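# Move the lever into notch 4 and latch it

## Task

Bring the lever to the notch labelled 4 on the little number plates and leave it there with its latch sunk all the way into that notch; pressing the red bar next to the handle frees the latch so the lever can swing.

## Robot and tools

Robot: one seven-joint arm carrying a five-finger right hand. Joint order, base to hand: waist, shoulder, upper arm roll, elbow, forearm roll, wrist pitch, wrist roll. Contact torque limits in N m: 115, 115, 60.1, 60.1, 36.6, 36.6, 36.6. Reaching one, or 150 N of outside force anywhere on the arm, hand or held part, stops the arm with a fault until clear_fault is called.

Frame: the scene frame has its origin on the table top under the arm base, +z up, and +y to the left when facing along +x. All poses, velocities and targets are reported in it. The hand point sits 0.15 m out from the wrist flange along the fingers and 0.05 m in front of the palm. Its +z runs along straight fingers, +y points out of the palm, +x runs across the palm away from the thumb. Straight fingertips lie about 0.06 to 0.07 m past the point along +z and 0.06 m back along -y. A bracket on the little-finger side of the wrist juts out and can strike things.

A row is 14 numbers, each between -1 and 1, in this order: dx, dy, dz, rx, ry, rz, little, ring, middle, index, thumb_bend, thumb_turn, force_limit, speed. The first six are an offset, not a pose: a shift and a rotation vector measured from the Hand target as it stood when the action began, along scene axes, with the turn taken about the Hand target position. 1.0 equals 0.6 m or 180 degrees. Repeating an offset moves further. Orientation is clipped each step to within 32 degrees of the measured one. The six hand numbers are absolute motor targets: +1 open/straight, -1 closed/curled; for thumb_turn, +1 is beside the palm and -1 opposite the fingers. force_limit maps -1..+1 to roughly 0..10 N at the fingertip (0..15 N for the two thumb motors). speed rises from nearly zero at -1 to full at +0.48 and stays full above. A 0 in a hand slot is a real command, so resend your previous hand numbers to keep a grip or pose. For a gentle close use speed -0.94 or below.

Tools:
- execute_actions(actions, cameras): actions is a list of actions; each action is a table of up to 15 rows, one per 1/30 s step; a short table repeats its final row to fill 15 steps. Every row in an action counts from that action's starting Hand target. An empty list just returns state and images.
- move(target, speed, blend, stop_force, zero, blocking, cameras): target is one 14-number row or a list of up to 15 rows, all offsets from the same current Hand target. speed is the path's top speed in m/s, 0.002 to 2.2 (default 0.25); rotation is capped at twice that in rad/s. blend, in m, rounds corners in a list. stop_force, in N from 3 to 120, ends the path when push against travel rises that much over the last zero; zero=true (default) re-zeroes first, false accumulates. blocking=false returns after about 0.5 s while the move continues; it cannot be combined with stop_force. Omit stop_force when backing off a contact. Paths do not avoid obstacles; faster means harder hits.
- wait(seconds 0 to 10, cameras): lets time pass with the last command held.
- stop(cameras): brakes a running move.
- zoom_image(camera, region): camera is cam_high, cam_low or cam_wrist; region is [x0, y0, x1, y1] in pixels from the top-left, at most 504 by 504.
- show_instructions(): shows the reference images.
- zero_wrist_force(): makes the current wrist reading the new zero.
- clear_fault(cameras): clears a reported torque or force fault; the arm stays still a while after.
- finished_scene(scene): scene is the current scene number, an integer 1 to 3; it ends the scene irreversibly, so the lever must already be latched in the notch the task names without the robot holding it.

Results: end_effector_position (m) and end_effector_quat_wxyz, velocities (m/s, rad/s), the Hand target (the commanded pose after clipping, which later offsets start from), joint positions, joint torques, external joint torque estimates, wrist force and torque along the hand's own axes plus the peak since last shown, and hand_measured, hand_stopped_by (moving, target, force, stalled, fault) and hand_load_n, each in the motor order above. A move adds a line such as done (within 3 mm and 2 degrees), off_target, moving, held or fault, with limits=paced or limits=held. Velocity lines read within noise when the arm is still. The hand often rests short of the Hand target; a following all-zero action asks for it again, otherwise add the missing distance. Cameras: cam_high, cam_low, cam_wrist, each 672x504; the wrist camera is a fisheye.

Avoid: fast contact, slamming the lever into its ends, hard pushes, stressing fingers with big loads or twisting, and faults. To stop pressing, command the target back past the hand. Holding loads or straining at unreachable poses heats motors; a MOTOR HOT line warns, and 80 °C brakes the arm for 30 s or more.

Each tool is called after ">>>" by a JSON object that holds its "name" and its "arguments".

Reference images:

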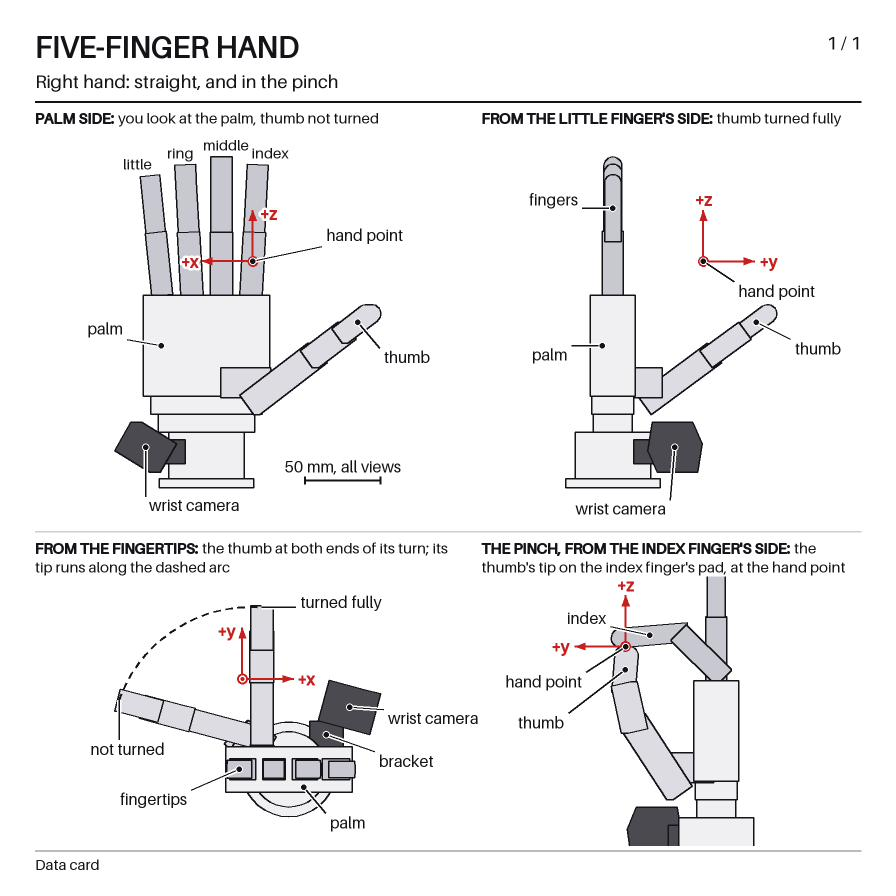

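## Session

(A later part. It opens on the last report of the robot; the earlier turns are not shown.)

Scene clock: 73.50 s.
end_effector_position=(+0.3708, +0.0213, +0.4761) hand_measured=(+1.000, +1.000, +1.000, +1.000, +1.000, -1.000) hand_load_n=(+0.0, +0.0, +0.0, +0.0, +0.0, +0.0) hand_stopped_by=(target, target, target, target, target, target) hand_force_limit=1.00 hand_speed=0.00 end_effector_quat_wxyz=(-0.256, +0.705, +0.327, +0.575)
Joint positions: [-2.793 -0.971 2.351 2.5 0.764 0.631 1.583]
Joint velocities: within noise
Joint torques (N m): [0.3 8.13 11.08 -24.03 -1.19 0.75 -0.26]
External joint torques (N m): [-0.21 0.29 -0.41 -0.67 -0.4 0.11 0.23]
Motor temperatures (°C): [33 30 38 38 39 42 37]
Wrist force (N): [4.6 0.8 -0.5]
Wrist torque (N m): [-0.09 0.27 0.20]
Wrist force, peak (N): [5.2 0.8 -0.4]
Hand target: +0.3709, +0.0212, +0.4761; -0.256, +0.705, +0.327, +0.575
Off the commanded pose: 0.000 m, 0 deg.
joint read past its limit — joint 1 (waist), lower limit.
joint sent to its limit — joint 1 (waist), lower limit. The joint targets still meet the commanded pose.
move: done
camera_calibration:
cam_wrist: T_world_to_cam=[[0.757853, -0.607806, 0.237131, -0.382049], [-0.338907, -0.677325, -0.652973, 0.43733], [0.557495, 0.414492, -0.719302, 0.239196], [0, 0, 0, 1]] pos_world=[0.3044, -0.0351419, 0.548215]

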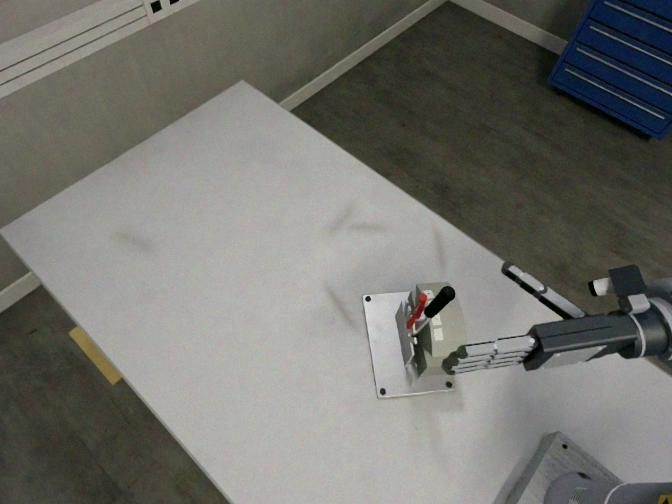

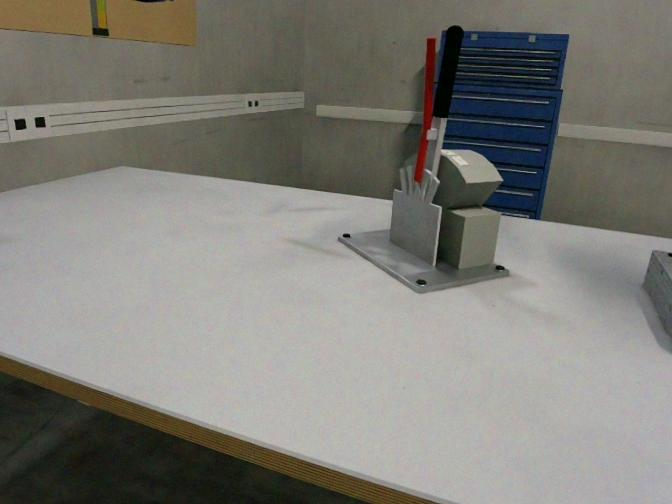

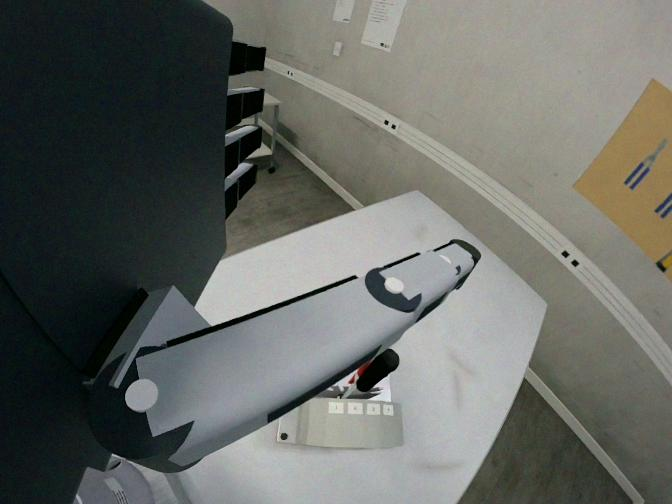

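>>> {"name": "move", "arguments": {"target": [0,0,-0.368,0,0,0,1,1,1,1,1,-1,1,0], "speed": 0.15, "stop_force": 10}}

>>> {"name": "zoom_image", "arguments": {"camera": "cam_high", "region": [370, 250, 560, 420]}}

Scene clock: 77.23 s.
end_effector_position=(+0.3708, +0.0214, +0.2553) hand_measured=(+1.000, +1.000, +1.000, +1.000, +1.000, -1.000) hand_load_n=(+0.0, +0.0, +0.5, +0.0, +0.0, +0.0) hand_stopped_by=(target, target, target, target, target, target) hand_force_limit=1.00 hand_speed=0.00 end_effector_quat_wxyz=(-0.256, +0.705, +0.328, +0.575)
Joint positions: [-1.874 -0.688 1.302 2.472 1.174 0.791 0.598]
Joint velocities: within noise
Joint torques (N m): [0.39 15.26 12.62 -9.72 1.5 -0.73 -0.27]
External joint torques (N m): [-0.35 0.22 -0.27 -0.08 -0.67 0.11 0.25]
Motor temperatures (°C): [33 30 38 38 39 42 37]
Wrist force (N): [4.9 0.8 -0.7]
Wrist torque (N m): [-0.08 0.23 0.20]
Wrist force, peak (N): [6.5 0.9 -1.1]
Hand target: +0.3709, +0.0212, +0.2553; -0.256, +0.705, +0.327, +0.575
Off the commanded pose: 0.000 m, 0 deg.
move: done
camera_calibration:
cam_wrist: T_world_to_cam=[[0.757981, -0.607399, 0.237762, -0.329862], [-0.338355, -0.67777, -0.652796, 0.292981], [0.557656, 0.414359, -0.719254, 0.0802643], [0, 0, 0, 1]] pos_world=[0.304401, -0.0350422, 0.327416]

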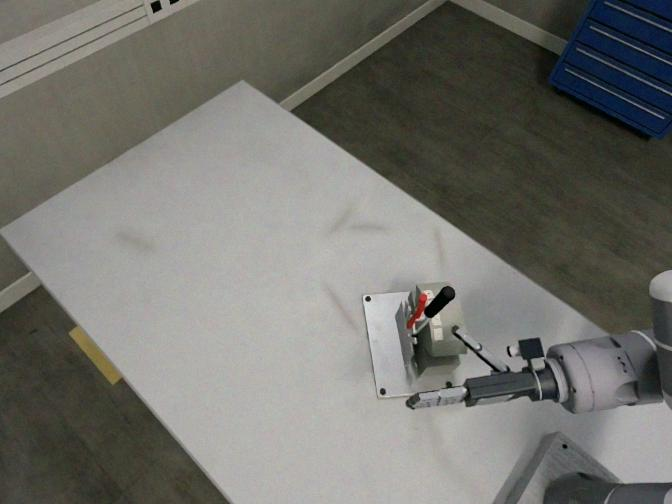

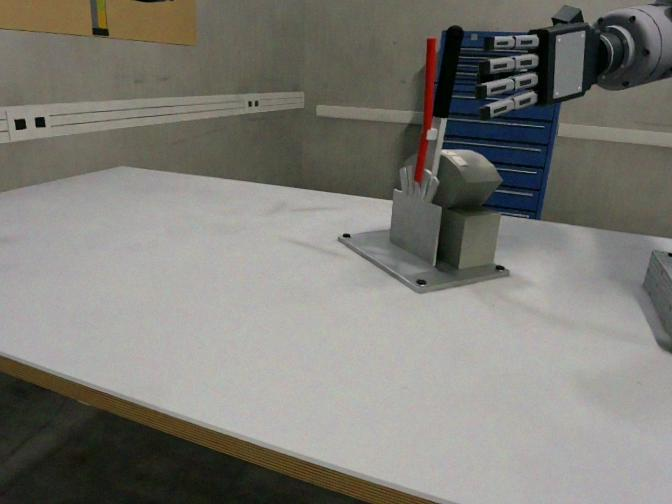

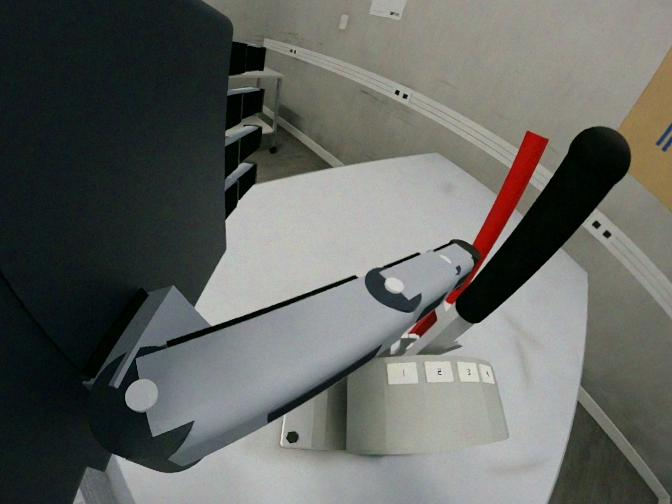

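Scaled by 2.653.

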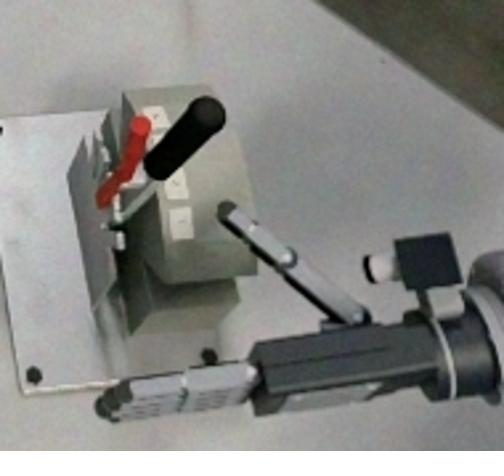

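>>> {"name": "move", "arguments": {"target": [0.126,-0.109,0,0,0,0,1,1,1,1,1,-1,1,0], "speed": 0.1, "stop_force": 7}}

>>> {"name": "zoom_image", "arguments": {"camera": "cam_high", "region": [370, 250, 510, 390]}}

>>> {"name": "zoom_image", "arguments": {"camera": "cam_low", "region": [370, 10, 520, 200]}}

Scene clock: 79.87 s.
end_effector_position=(+0.4465, -0.0441, +0.2554) hand_measured=(+1.000, +1.000, +1.000, +1.000, +1.000, -1.000) hand_load_n=(+0.0, +0.0, +0.0, +0.0, +0.0, +0.0) hand_stopped_by=(target, target, target, target, target, target) hand_force_limit=1.00 hand_speed=0.00 end_effector_quat_wxyz=(-0.256, +0.705, +0.327, +0.575)
Joint positions: [-1.681 -0.768 1.187 2.254 1.087 0.802 0.716]
Joint velocities: within noise
Joint torques (N m): [0.39 22.33 16.54 -11.26 0.88 -0.7 -0.19]
External joint torques (N m): [-0.38 0.57 -0.19 -0.19 -0.38 0.21 0.16]
Motor temperatures (°C): [33 30 38 38 39 42 37]
Wrist force (N): [4.8 0.6 -0.4]
Wrist torque (N m): [-0.13 0.25 0.19]
Wrist force, peak (N): [4.0 -4.0 -8.2]
Hand target: +0.4465, -0.0442, +0.2553; -0.256, +0.705, +0.327, +0.575
Off the commanded pose: 0.000 m, 0 deg.
move: done
camera_calibration:
cam_wrist: T_world_to_cam=[[0.757977, -0.607461, 0.237618, -0.427007], [-0.338478, -0.677701, -0.652805, 0.274322], [0.557587, 0.414383, -0.719293, 0.0653035], [0, 0, 0, 1]] pos_world=[0.380101, -0.100542, 0.327516]

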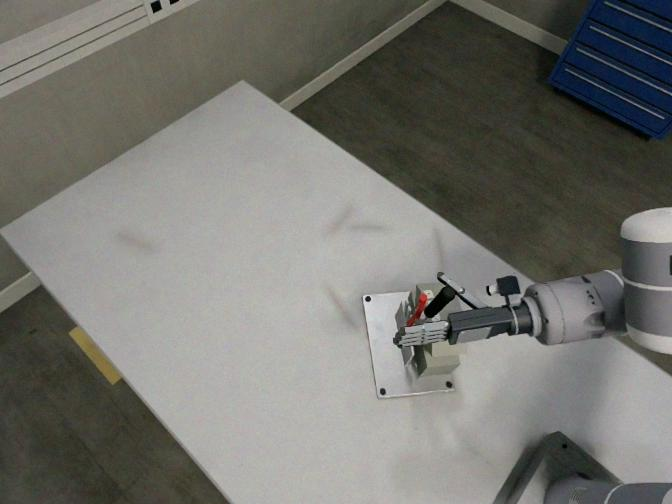

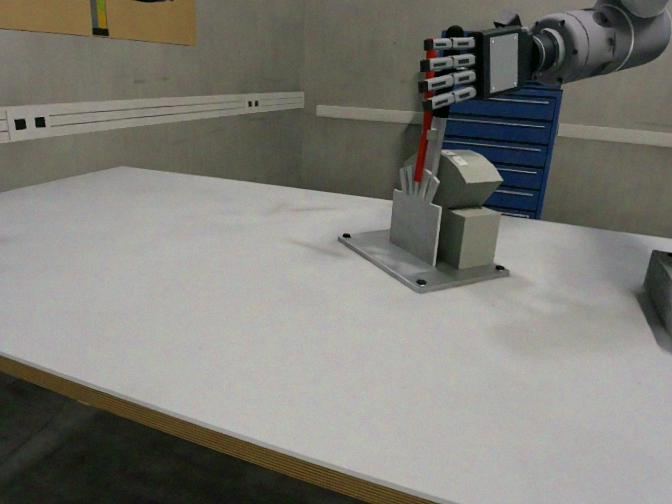

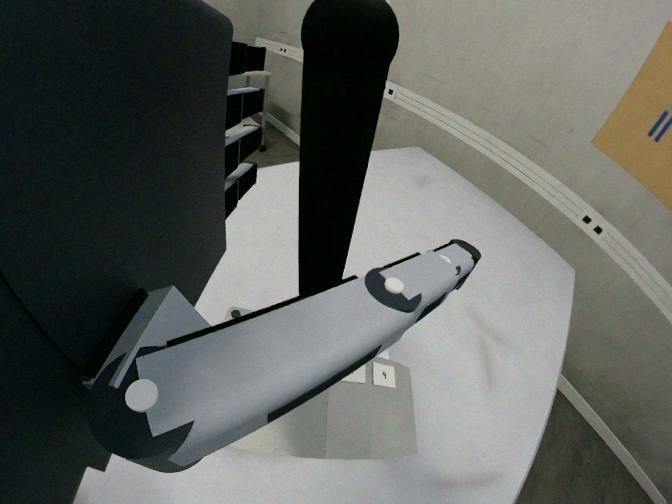

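Scaled by 3.600.

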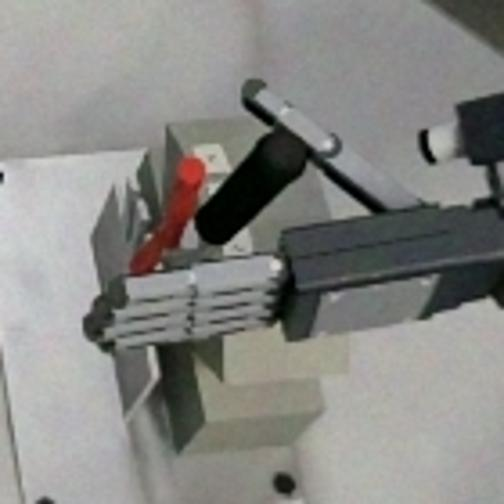

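Scaled by 2.653.

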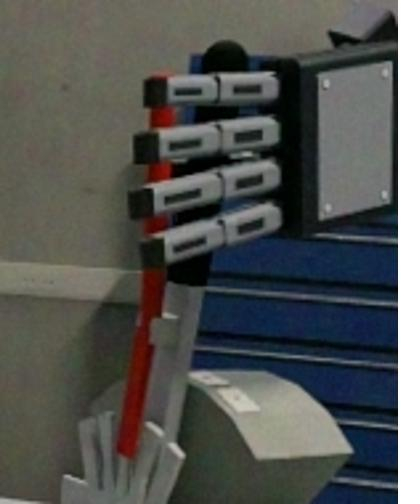

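>>> {"name": "move", "arguments": {"target": [0.0167,-0.001,0,0,0,0,1,1,1,1,1,-1,1,0], "speed": 0.03, "stop_force": 5, "cameras": []}}

>>> {"name": "move", "arguments": {"target": [0,0,0,0,0,0,0.3,0.3,0.3,0.3,1,-1,0,-0.5]}}

>>> {"name": "zoom_image", "arguments": {"camera": "cam_high", "region": [370, 250, 510, 390]}}

>>> {"name": "zoom_image", "arguments": {"camera": "cam_low", "region": [370, 10, 520, 200]}}

Scene clock: 83.00 s.
end_effector_position=(+0.4565, -0.0446, +0.2554) hand_measured=(+1.000, +1.000, +1.000, +1.000, +1.000, -1.000) hand_load_n=(+0.0, +0.0, +0.0, +0.0, +0.0, +0.0) hand_stopped_by=(target, target, target, target, target, target) hand_force_limit=1.00 hand_speed=0.00 end_effector_quat_wxyz=(-0.256, +0.705, +0.328, +0.575)
Joint positions: [-1.648 -0.78 1.181 2.234 1.094 0.817 0.719]
Joint velocities: within noise
Joint torques (N m): [0.29 23.08 16.99 -11.42 1.23 -0.65 -0.23]
External joint torques (N m): [-0.29 0.55 -0.23 -0.11 -0.75 0.16 0.2]
Motor temperatures (°C): [33 30 38 38 39 42 37]
Wrist force (N): [4.7 0.6 -0.4]
Wrist torque (N m): [-0.13 0.26 0.19]
Wrist force, peak (N): [5.0 0.9 -0.6]
Hand target: +0.4565, -0.0448, +0.2553; -0.256, +0.705, +0.327, +0.575
Off the commanded pose: 0.000 m, 0 deg.
move: done
No camera images: "cameras" was empty.

Scene clock: 83.80 s.
end_effector_position=(+0.4565, -0.0446, +0.2554) hand_measured=(+0.300, +0.300, +0.300, +0.300, +1.000, -1.000) hand_load_n=(+0.0, +0.0, -0.5, +0.0, +0.0, +0.5) hand_stopped_by=(target, target, target, target, target, target) hand_force_limit=0.00 hand_speed=-0.50 end_effector_quat_wxyz=(-0.256, +0.705, +0.328, +0.575)
Joint positions: [-1.648 -0.78 1.181 2.234 1.094 0.817 0.719]
Joint velocities: within noise
Joint torques (N m): [0.25 23.16 17.03 -11.35 1.13 -0.69 -0.26]
External joint torques (N m): [-0.25 0.48 -0.26 -0.2 -0.65 0.2 0.22]
Motor temperatures (°C): [33 30 38 38 39 42 37]
Wrist force (N): [4.8 0.7 -0.6]
Wrist torque (N m): [-0.11 0.26 0.20]
Wrist force, peak (N): [4.9 0.9 -0.7]
Hand target: +0.4565, -0.0448, +0.2553; -0.256, +0.705, +0.327, +0.575
Off the commanded pose: 0.000 m, 0 deg.
move: done
camera_calibration:
cam_wrist: T_world_to_cam=[[0.757993, -0.607358, 0.237828, -0.43488], [-0.338262, -0.677789, -0.652825, 0.277249], [0.557696, 0.414389, -0.719206, 0.0599199], [0, 0, 0, 1]] pos_world=[0.390002, -0.101042, 0.327516]

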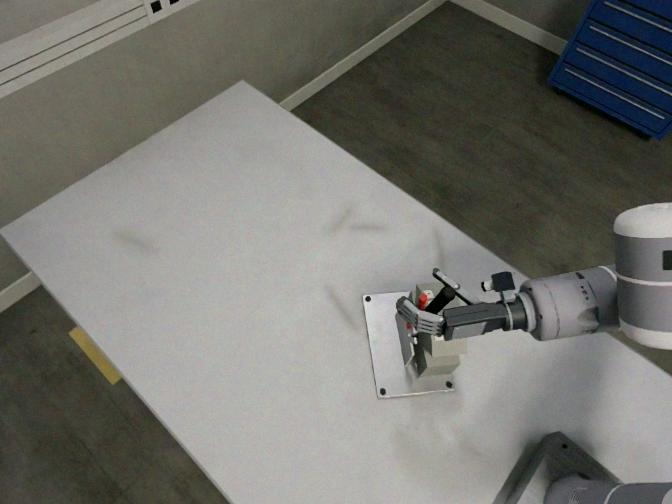

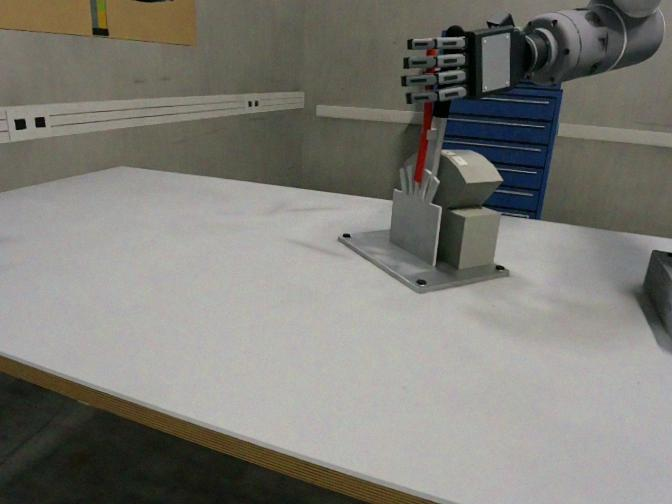

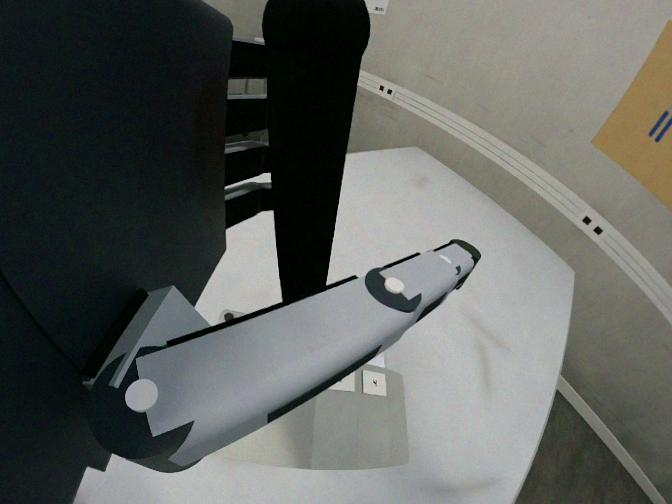

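Scaled by 3.600.

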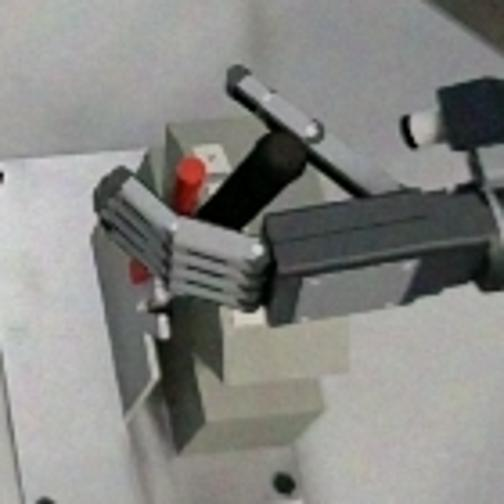

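Scaled by 2.653.

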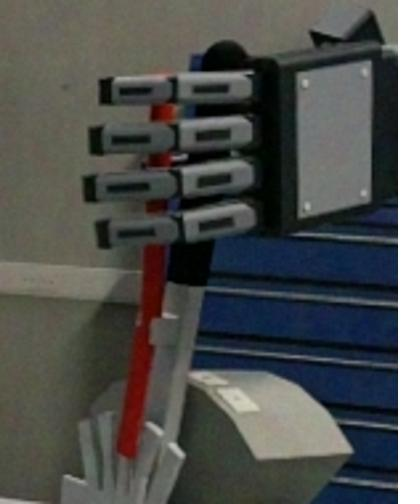

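>>> {"name": "move", "arguments": {"target": [0,0,0,0,0,0,-0.1,-0.05,0,0.1,1,-1,-0.6,-0.7], "cameras": []}}

>>> {"name": "move", "arguments": {"target": [-0.041,-0.047,0.0,0,0,0,-0.1,-0.05,0,0.1,1,-1,-0.6,-0.7], "speed": 0.02, "stop_force": 32}}

>>> {"name": "zoom_image", "arguments": {"camera": "cam_high", "region": [370, 250, 510, 390]}}

>>> {"name": "zoom_image", "arguments": {"camera": "cam_low", "region": [370, 10, 520, 200]}}

Scene clock: 85.77 s.
end_effector_position=(+0.4564, -0.0443, +0.2554) hand_measured=(-0.056, -0.028, +0.004, +0.100, +1.000, -1.000) hand_load_n=(+2.0, +2.5, +0.0, +0.0, +0.0, +0.5) hand_stopped_by=(force, force, force, target, target, target) hand_force_limit=-0.60 hand_speed=-0.70 end_effector_quat_wxyz=(-0.256, +0.705, +0.328, +0.575)
Joint positions: [-1.648 -0.78 1.181 2.234 1.094 0.817 0.719]
Joint velocities: within noise
Joint torques (N m): [-2.44 23.95 15.31 -12.68 0.91 0.12 -0.28]
External joint torques (N m): [2.44 -0.31 1.45 1.14 -0.43 -0.6 0.24]
Motor temperatures (°C): [33 30 38 38 39 42 37]
Wrist force (N): [5.0 0.5 6.7]
Wrist torque (N m): [-0.22 -0.12 0.15]
Wrist force, peak (N): [4.4 0.1 7.9]
Hand target: +0.4565, -0.0448, +0.2553; -0.256, +0.705, +0.327, +0.575
Off the commanded pose: 0.001 m, 0 deg.
move: done
No camera images: "cameras" was empty.

Scene clock: 87.30 s.
end_effector_position=(+0.4463, -0.0532, +0.2569) hand_measured=(-0.056, -0.028, +0.006, +0.102, +1.000, -1.000) hand_load_n=(+0.0, +0.0, +22.5, +9.0, +0.0, +0.5) hand_stopped_by=(force, force, force, target, target, target) hand_force_limit=-0.60 hand_speed=-0.70 end_effector_quat_wxyz=(-0.259, +0.703, +0.328, +0.575)
Joint positions: [-1.692 -0.755 1.169 2.241 1.067 0.76 0.73]
Joint velocities: within noise
Joint torques (N m): [-13.95 28.45 2.22 -14.36 -2.2 5.93 0.03]
External joint torques (N m): [13.94 -5.24 14.02 2.57 2.66 -6.42 -0.08]
Motor temperatures (°C): [33 30 38 38 39 42 37]
Wrist force (N): [10.9 6.5 43.6]
Wrist torque (N m): [-0.84 -0.12 0.38]
Wrist force, peak (N): [9.2 6.5 45.8]
Hand target: +0.4459, -0.0569, +0.2553; -0.256, +0.705, +0.327, +0.575 (not the last commanded pose)
Off the commanded pose: 0.025 m, 0 deg.
move: contact
camera_calibration:
cam_wrist: T_world_to_cam=[[0.760675, -0.604374, 0.236865, -0.433582], [-0.333077, -0.676595, -0.656718, 0.267736], [0.557165, 0.420654, -0.715973, 0.069955], [0, 0, 0, 1]] pos_world=[0.380015, -0.110323, 0.328613]

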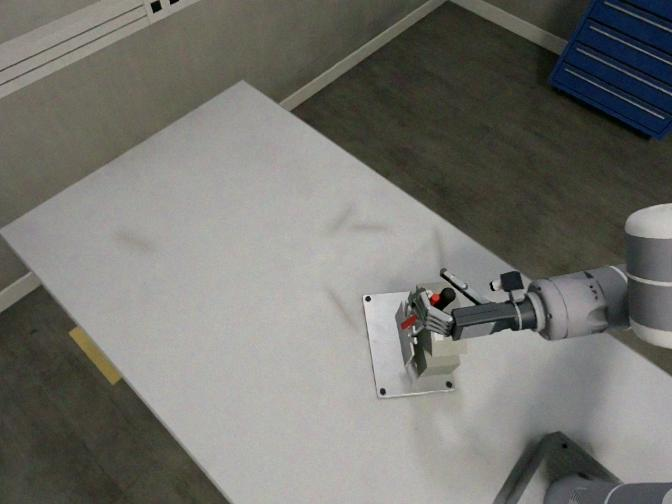

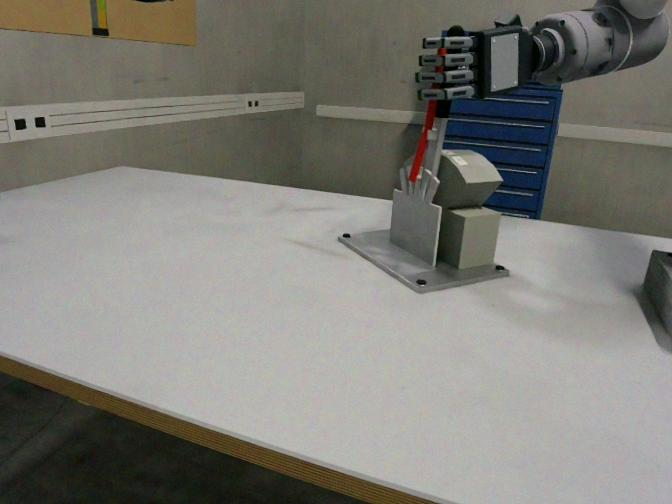

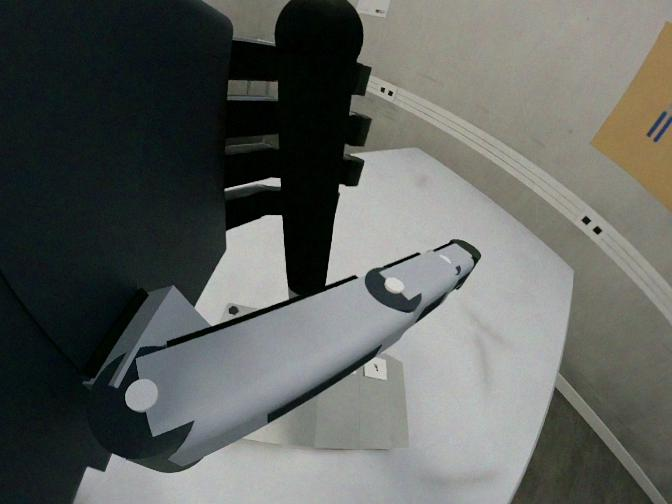

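Scaled by 3.600.

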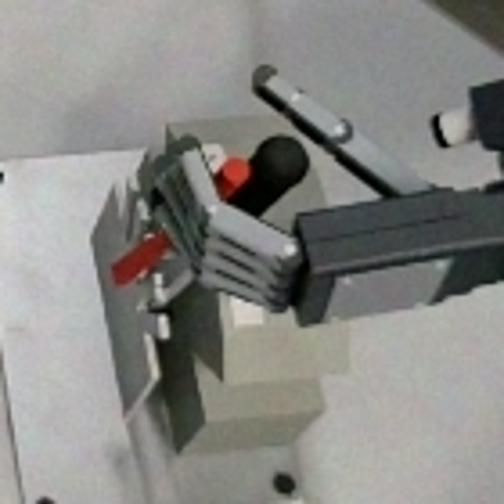

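Scaled by 2.653.

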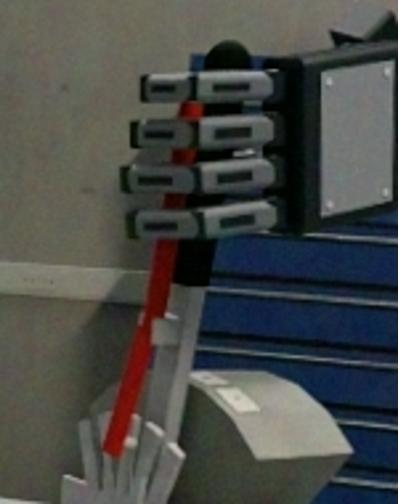

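>>> {"name": "move", "arguments": {"target": [0.0252,-0.0218,0.0,0.0182,0.021,0,-0.1,-0.05,0,0.1,1,-1,-0.6,-0.7], "speed": 0.03, "stop_force": 30}}

>>> {"name": "zoom_image", "arguments": {"camera": "cam_high", "region": [370, 250, 510, 390]}}

>>> {"name": "zoom_image", "arguments": {"camera": "cam_low", "region": [370, 10, 520, 200]}}

Scene clock: 90.70 s.
end_effector_position=(+0.4613, -0.0659, +0.2568) hand_measured=(-0.056, -0.028, +0.006, +0.102, +1.000, -1.000) hand_load_n=(+0.0, +0.0, +16.5, +6.0, +0.0, +0.0) hand_stopped_by=(force, force, force, target, target, target) hand_force_limit=-0.60 hand_speed=-0.70 end_effector_quat_wxyz=(-0.290, +0.714, +0.303, +0.561)
Joint positions: [-1.638 -0.732 1.122 2.179 1.056 0.703 0.854]
Joint velocities: within noise
Joint torques (N m): [-11.76 28.62 1.89 -17.69 -2.19 7.05 0.07]
External joint torques (N m): [11.73 -3.72 14.43 4.69 2.56 -7.5 -0.11]
Motor temperatures (°C): [33 30 38 38 39 42 37]
Wrist force (N): [18.0 -4.4 26.3]
Wrist torque (N m): [-0.38 -0.10 0.50]
Wrist force, peak (N): [10.8 6.3 43.6]
Hand target: +0.4610, -0.0699, +0.2553; -0.287, +0.716, +0.302, +0.560
Off the commanded pose: 0.004 m, 0 deg.
move: off_target
camera_calibration:
cam_wrist: T_world_to_cam=[[0.774168, -0.614704, 0.151009, -0.43743], [-0.376545, -0.639002, -0.670739, 0.290199], [0.508801, 0.462403, -0.726158, 0.0946134], [0, 0, 0, 1]] pos_world=[0.399778, -0.127202, 0.329408]

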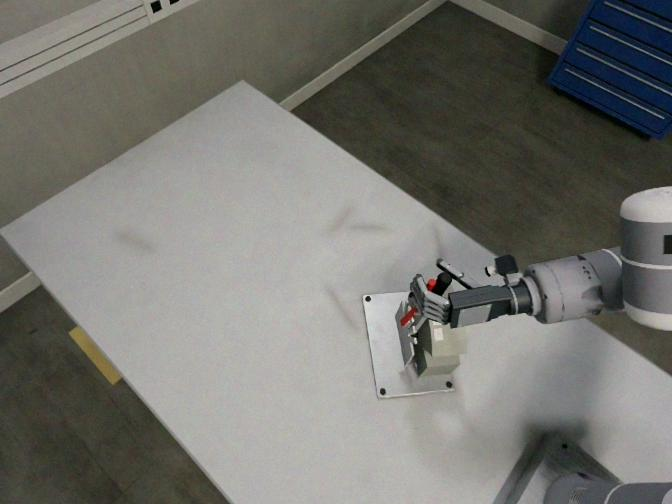

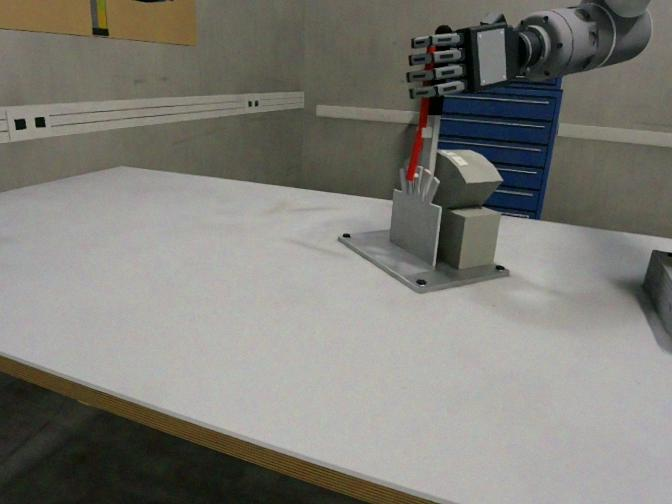

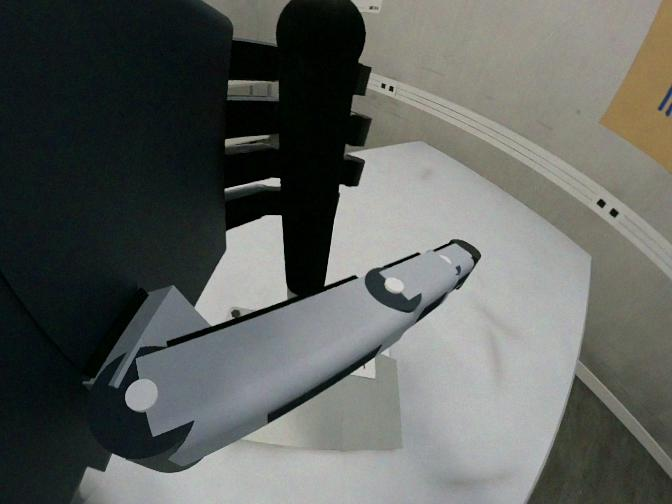

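Scaled by 3.600.

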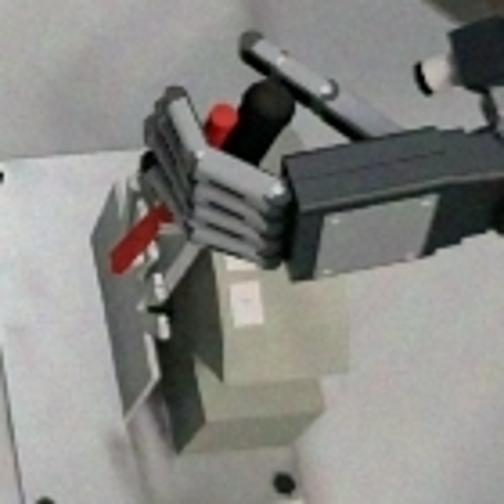

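Scaled by 2.653.

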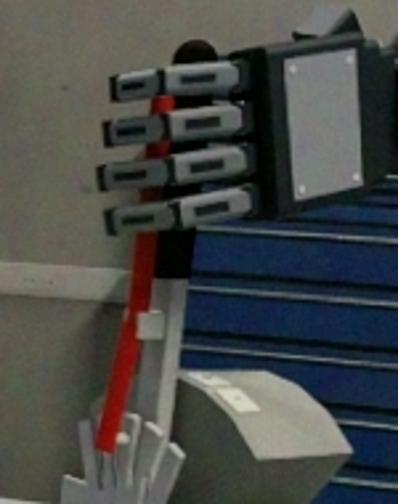

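>>> {"name": "move", "arguments": {"target": [0.039,-0.0338,-0.005,0.0328,0.0378,0,-0.1,-0.05,0,0.1,1,-1,-0.6,-0.7], "speed": 0.04, "stop_force": 30}}

>>> {"name": "zoom_image", "arguments": {"camera": "cam_high", "region": [370, 250, 510, 390]}}

>>> {"name": "zoom_image", "arguments": {"camera": "cam_low", "region": [370, 10, 520, 200]}}

Scene clock: 94.17 s.
end_effector_position=(+0.4845, -0.0867, +0.2533) hand_measured=(-0.056, -0.028, +0.006, +0.102, +1.000, -1.000) hand_load_n=(+0.0, +0.0, +14.5, +5.5, +0.0, +0.0) hand_stopped_by=(force, force, force, target, target, target) hand_force_limit=-0.60 hand_speed=-0.70 end_effector_quat_wxyz=(-0.343, +0.731, +0.256, +0.532)
Joint positions: [-1.551 -0.73 1.046 2.075 1.024 0.63 1.067]
Joint velocities: within noise
Joint torques (N m): [-11.98 31.75 6.11 -19.25 -1.71 4.74 0.1]
External joint torques (N m): [11.96 -3.19 10.76 4.82 1.99 -5.14 -0.14]
Motor temperatures (°C): [33 30 38 38 39 42 37]
Wrist force (N): [10.2 -3.1 24.2]
Wrist torque (N m): [-0.32 0.09 0.37]
Wrist force, peak (N): [18.7 -4.5 26.6]
Hand target: +0.4844, -0.0902, +0.2523; -0.341, +0.732, +0.255, +0.531
Off the commanded pose: 0.004 m, 0 deg.
move: off_target
camera_calibration:
cam_wrist: T_world_to_cam=[[0.782656, -0.622427, -0.00592998, -0.432775], [-0.458515, -0.570054, -0.681764, 0.33174], [0.420967, 0.536305, -0.731549, 0.140223], [0, 0, 0, 1]] pos_world=[0.431793, -0.155463, 0.326182]

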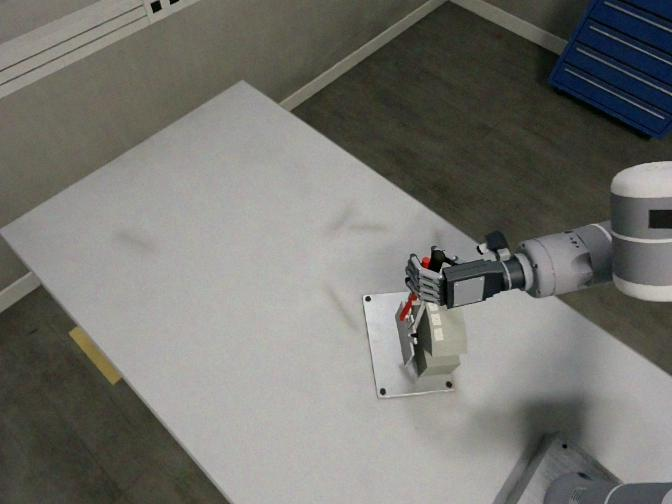

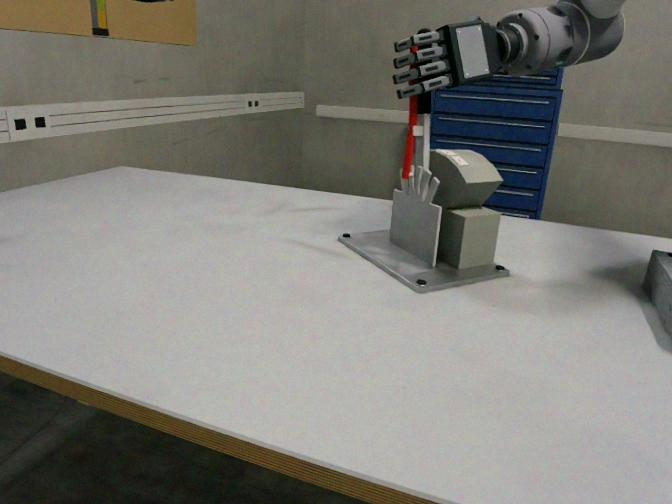

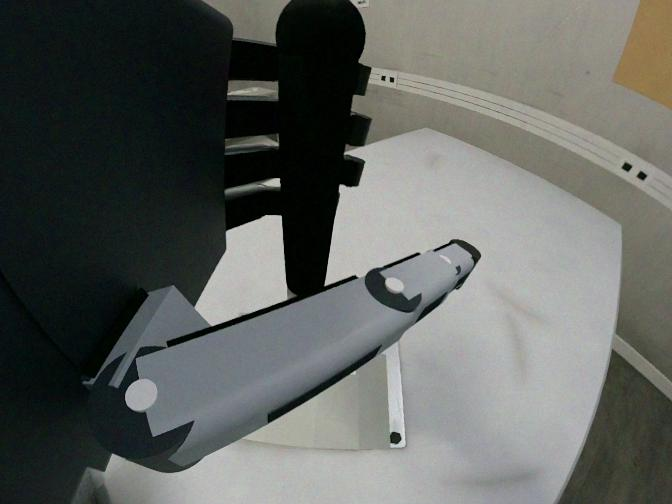

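Scaled by 3.600.

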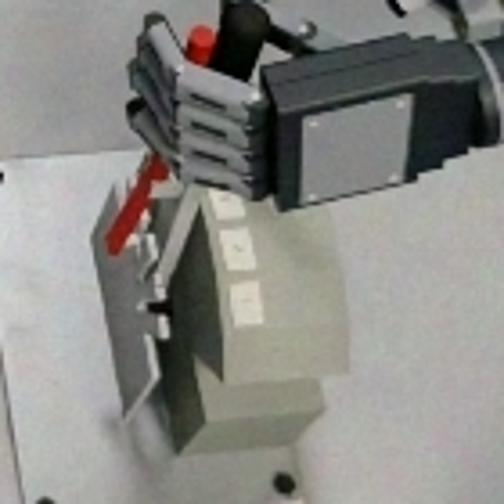

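Scaled by 2.653.

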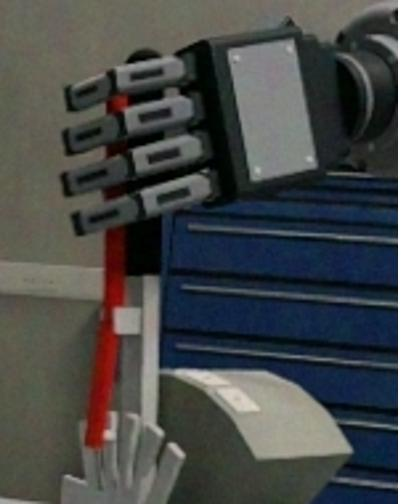

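>>> {"name": "zoom_image", "arguments": {"camera": "cam_low", "region": [385, 130, 465, 200]}}

>>> {"name": "zoom_image", "arguments": {"camera": "cam_high", "region": [390, 280, 450, 350]}}

Scaled by 6.300.

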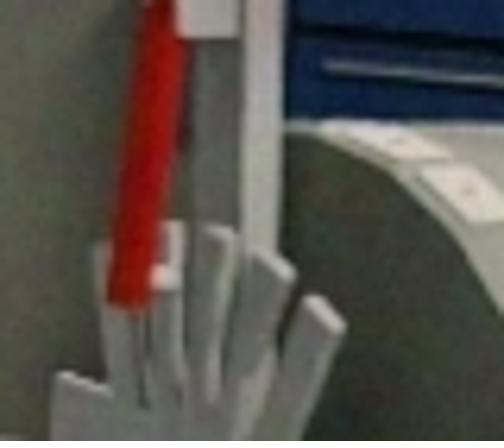

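Scaled by 7.200.

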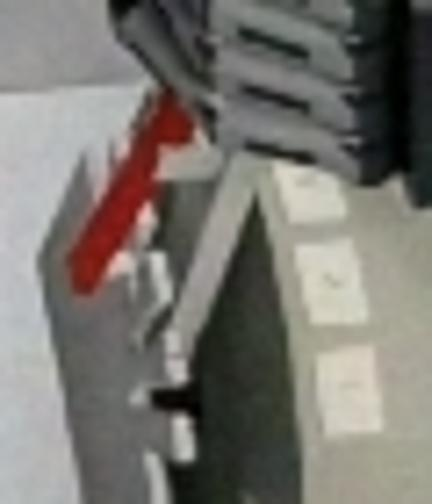

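>>> {"name": "move", "arguments": {"target": [0.048,-0.0416,-0.0164,0.04,0.0461,0,-0.1,-0.05,0,0.1,1,-1,-0.6,-0.7], "speed": 0.04, "stop_force": 30}}

>>> {"name": "zoom_image", "arguments": {"camera": "cam_low", "region": [385, 130, 465, 200]}}

>>> {"name": "zoom_image", "arguments": {"camera": "cam_high", "region": [370, 230, 510, 370]}}

Scene clock: 100.37 s.
end_effector_position=(+0.5128, -0.1117, +0.2425) hand_measured=(-0.056, -0.028, +0.006, +0.102, +1.000, -1.000) hand_load_n=(+0.0, +0.0, +14.5, +5.0, +0.0, +0.0) hand_stopped_by=(force, force, force, target, target, target) hand_force_limit=-0.60 hand_speed=-0.70 end_effector_quat_wxyz=(-0.406, +0.745, +0.197, +0.491)
Joint positions: [-1.445 -0.775 0.956 1.938 0.976 0.555 1.311]
Joint velocities: within noise
Joint torques (N m): [-11.84 38.05 11.16 -24.54 -0.45 3 -0.6]
External joint torques (N m): [11.8 -3.98 6.88 9.14 0.71 -3.39 0.55]
Motor temperatures (°C): [33 30 38 38 39 42 37]
Wrist force (N): [-1.7 -1.8 24.4]
Wrist torque (N m): [-0.33 -0.08 0.20]
Wrist force, peak (N): [10.5 -3.2 24.4]
Hand target: +0.5132, -0.1152, +0.2424; -0.404, +0.746, +0.196, +0.492
Off the commanded pose: 0.004 m, 0 deg.
move: off_target
camera_calibration:
cam_wrist: T_world_to_cam=[[0.767955, -0.609318, -0.197427, -0.414988], [-0.558304, -0.485735, -0.672576, 0.381525], [0.313915, 0.626732, -0.713207, 0.194324], [0, 0, 0, 1]] pos_world=[0.470698, -0.189329, 0.313268]

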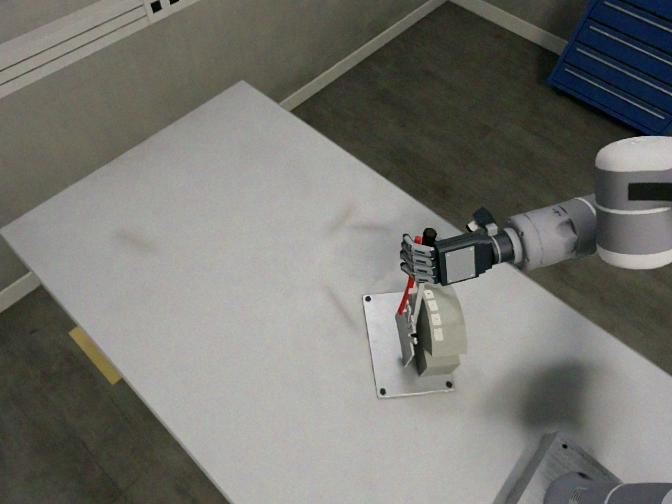

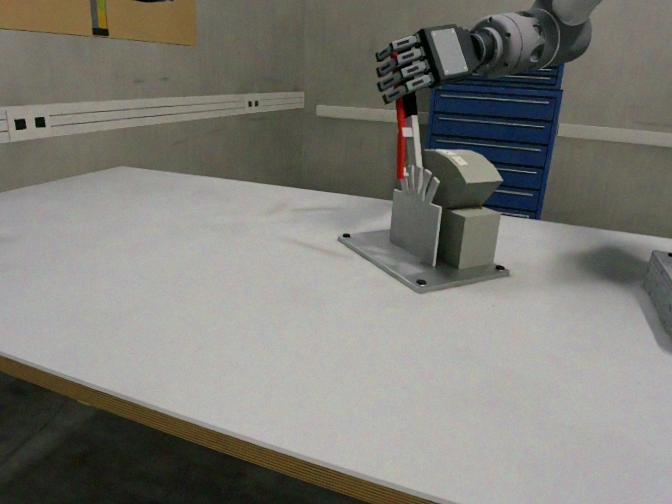

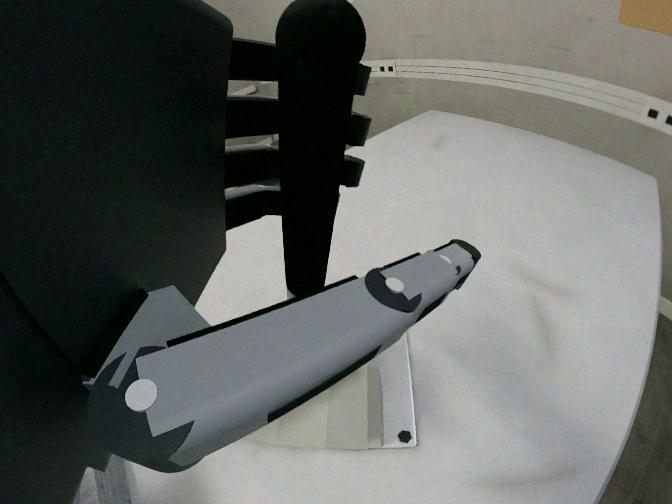

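Scaled by 6.300.

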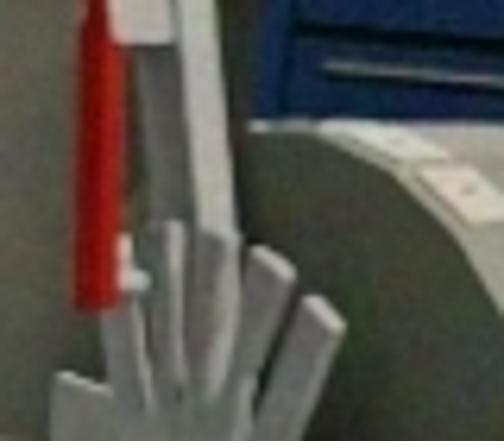

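Scaled by 3.600.

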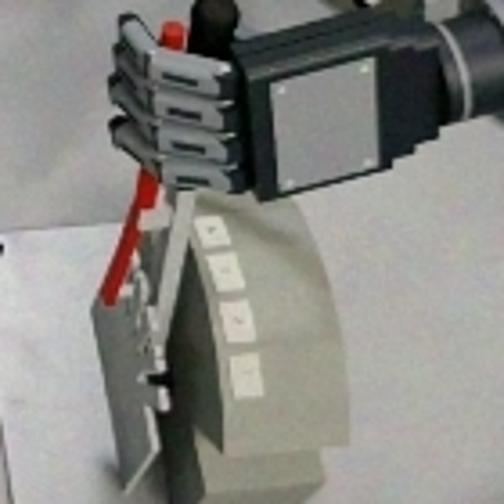

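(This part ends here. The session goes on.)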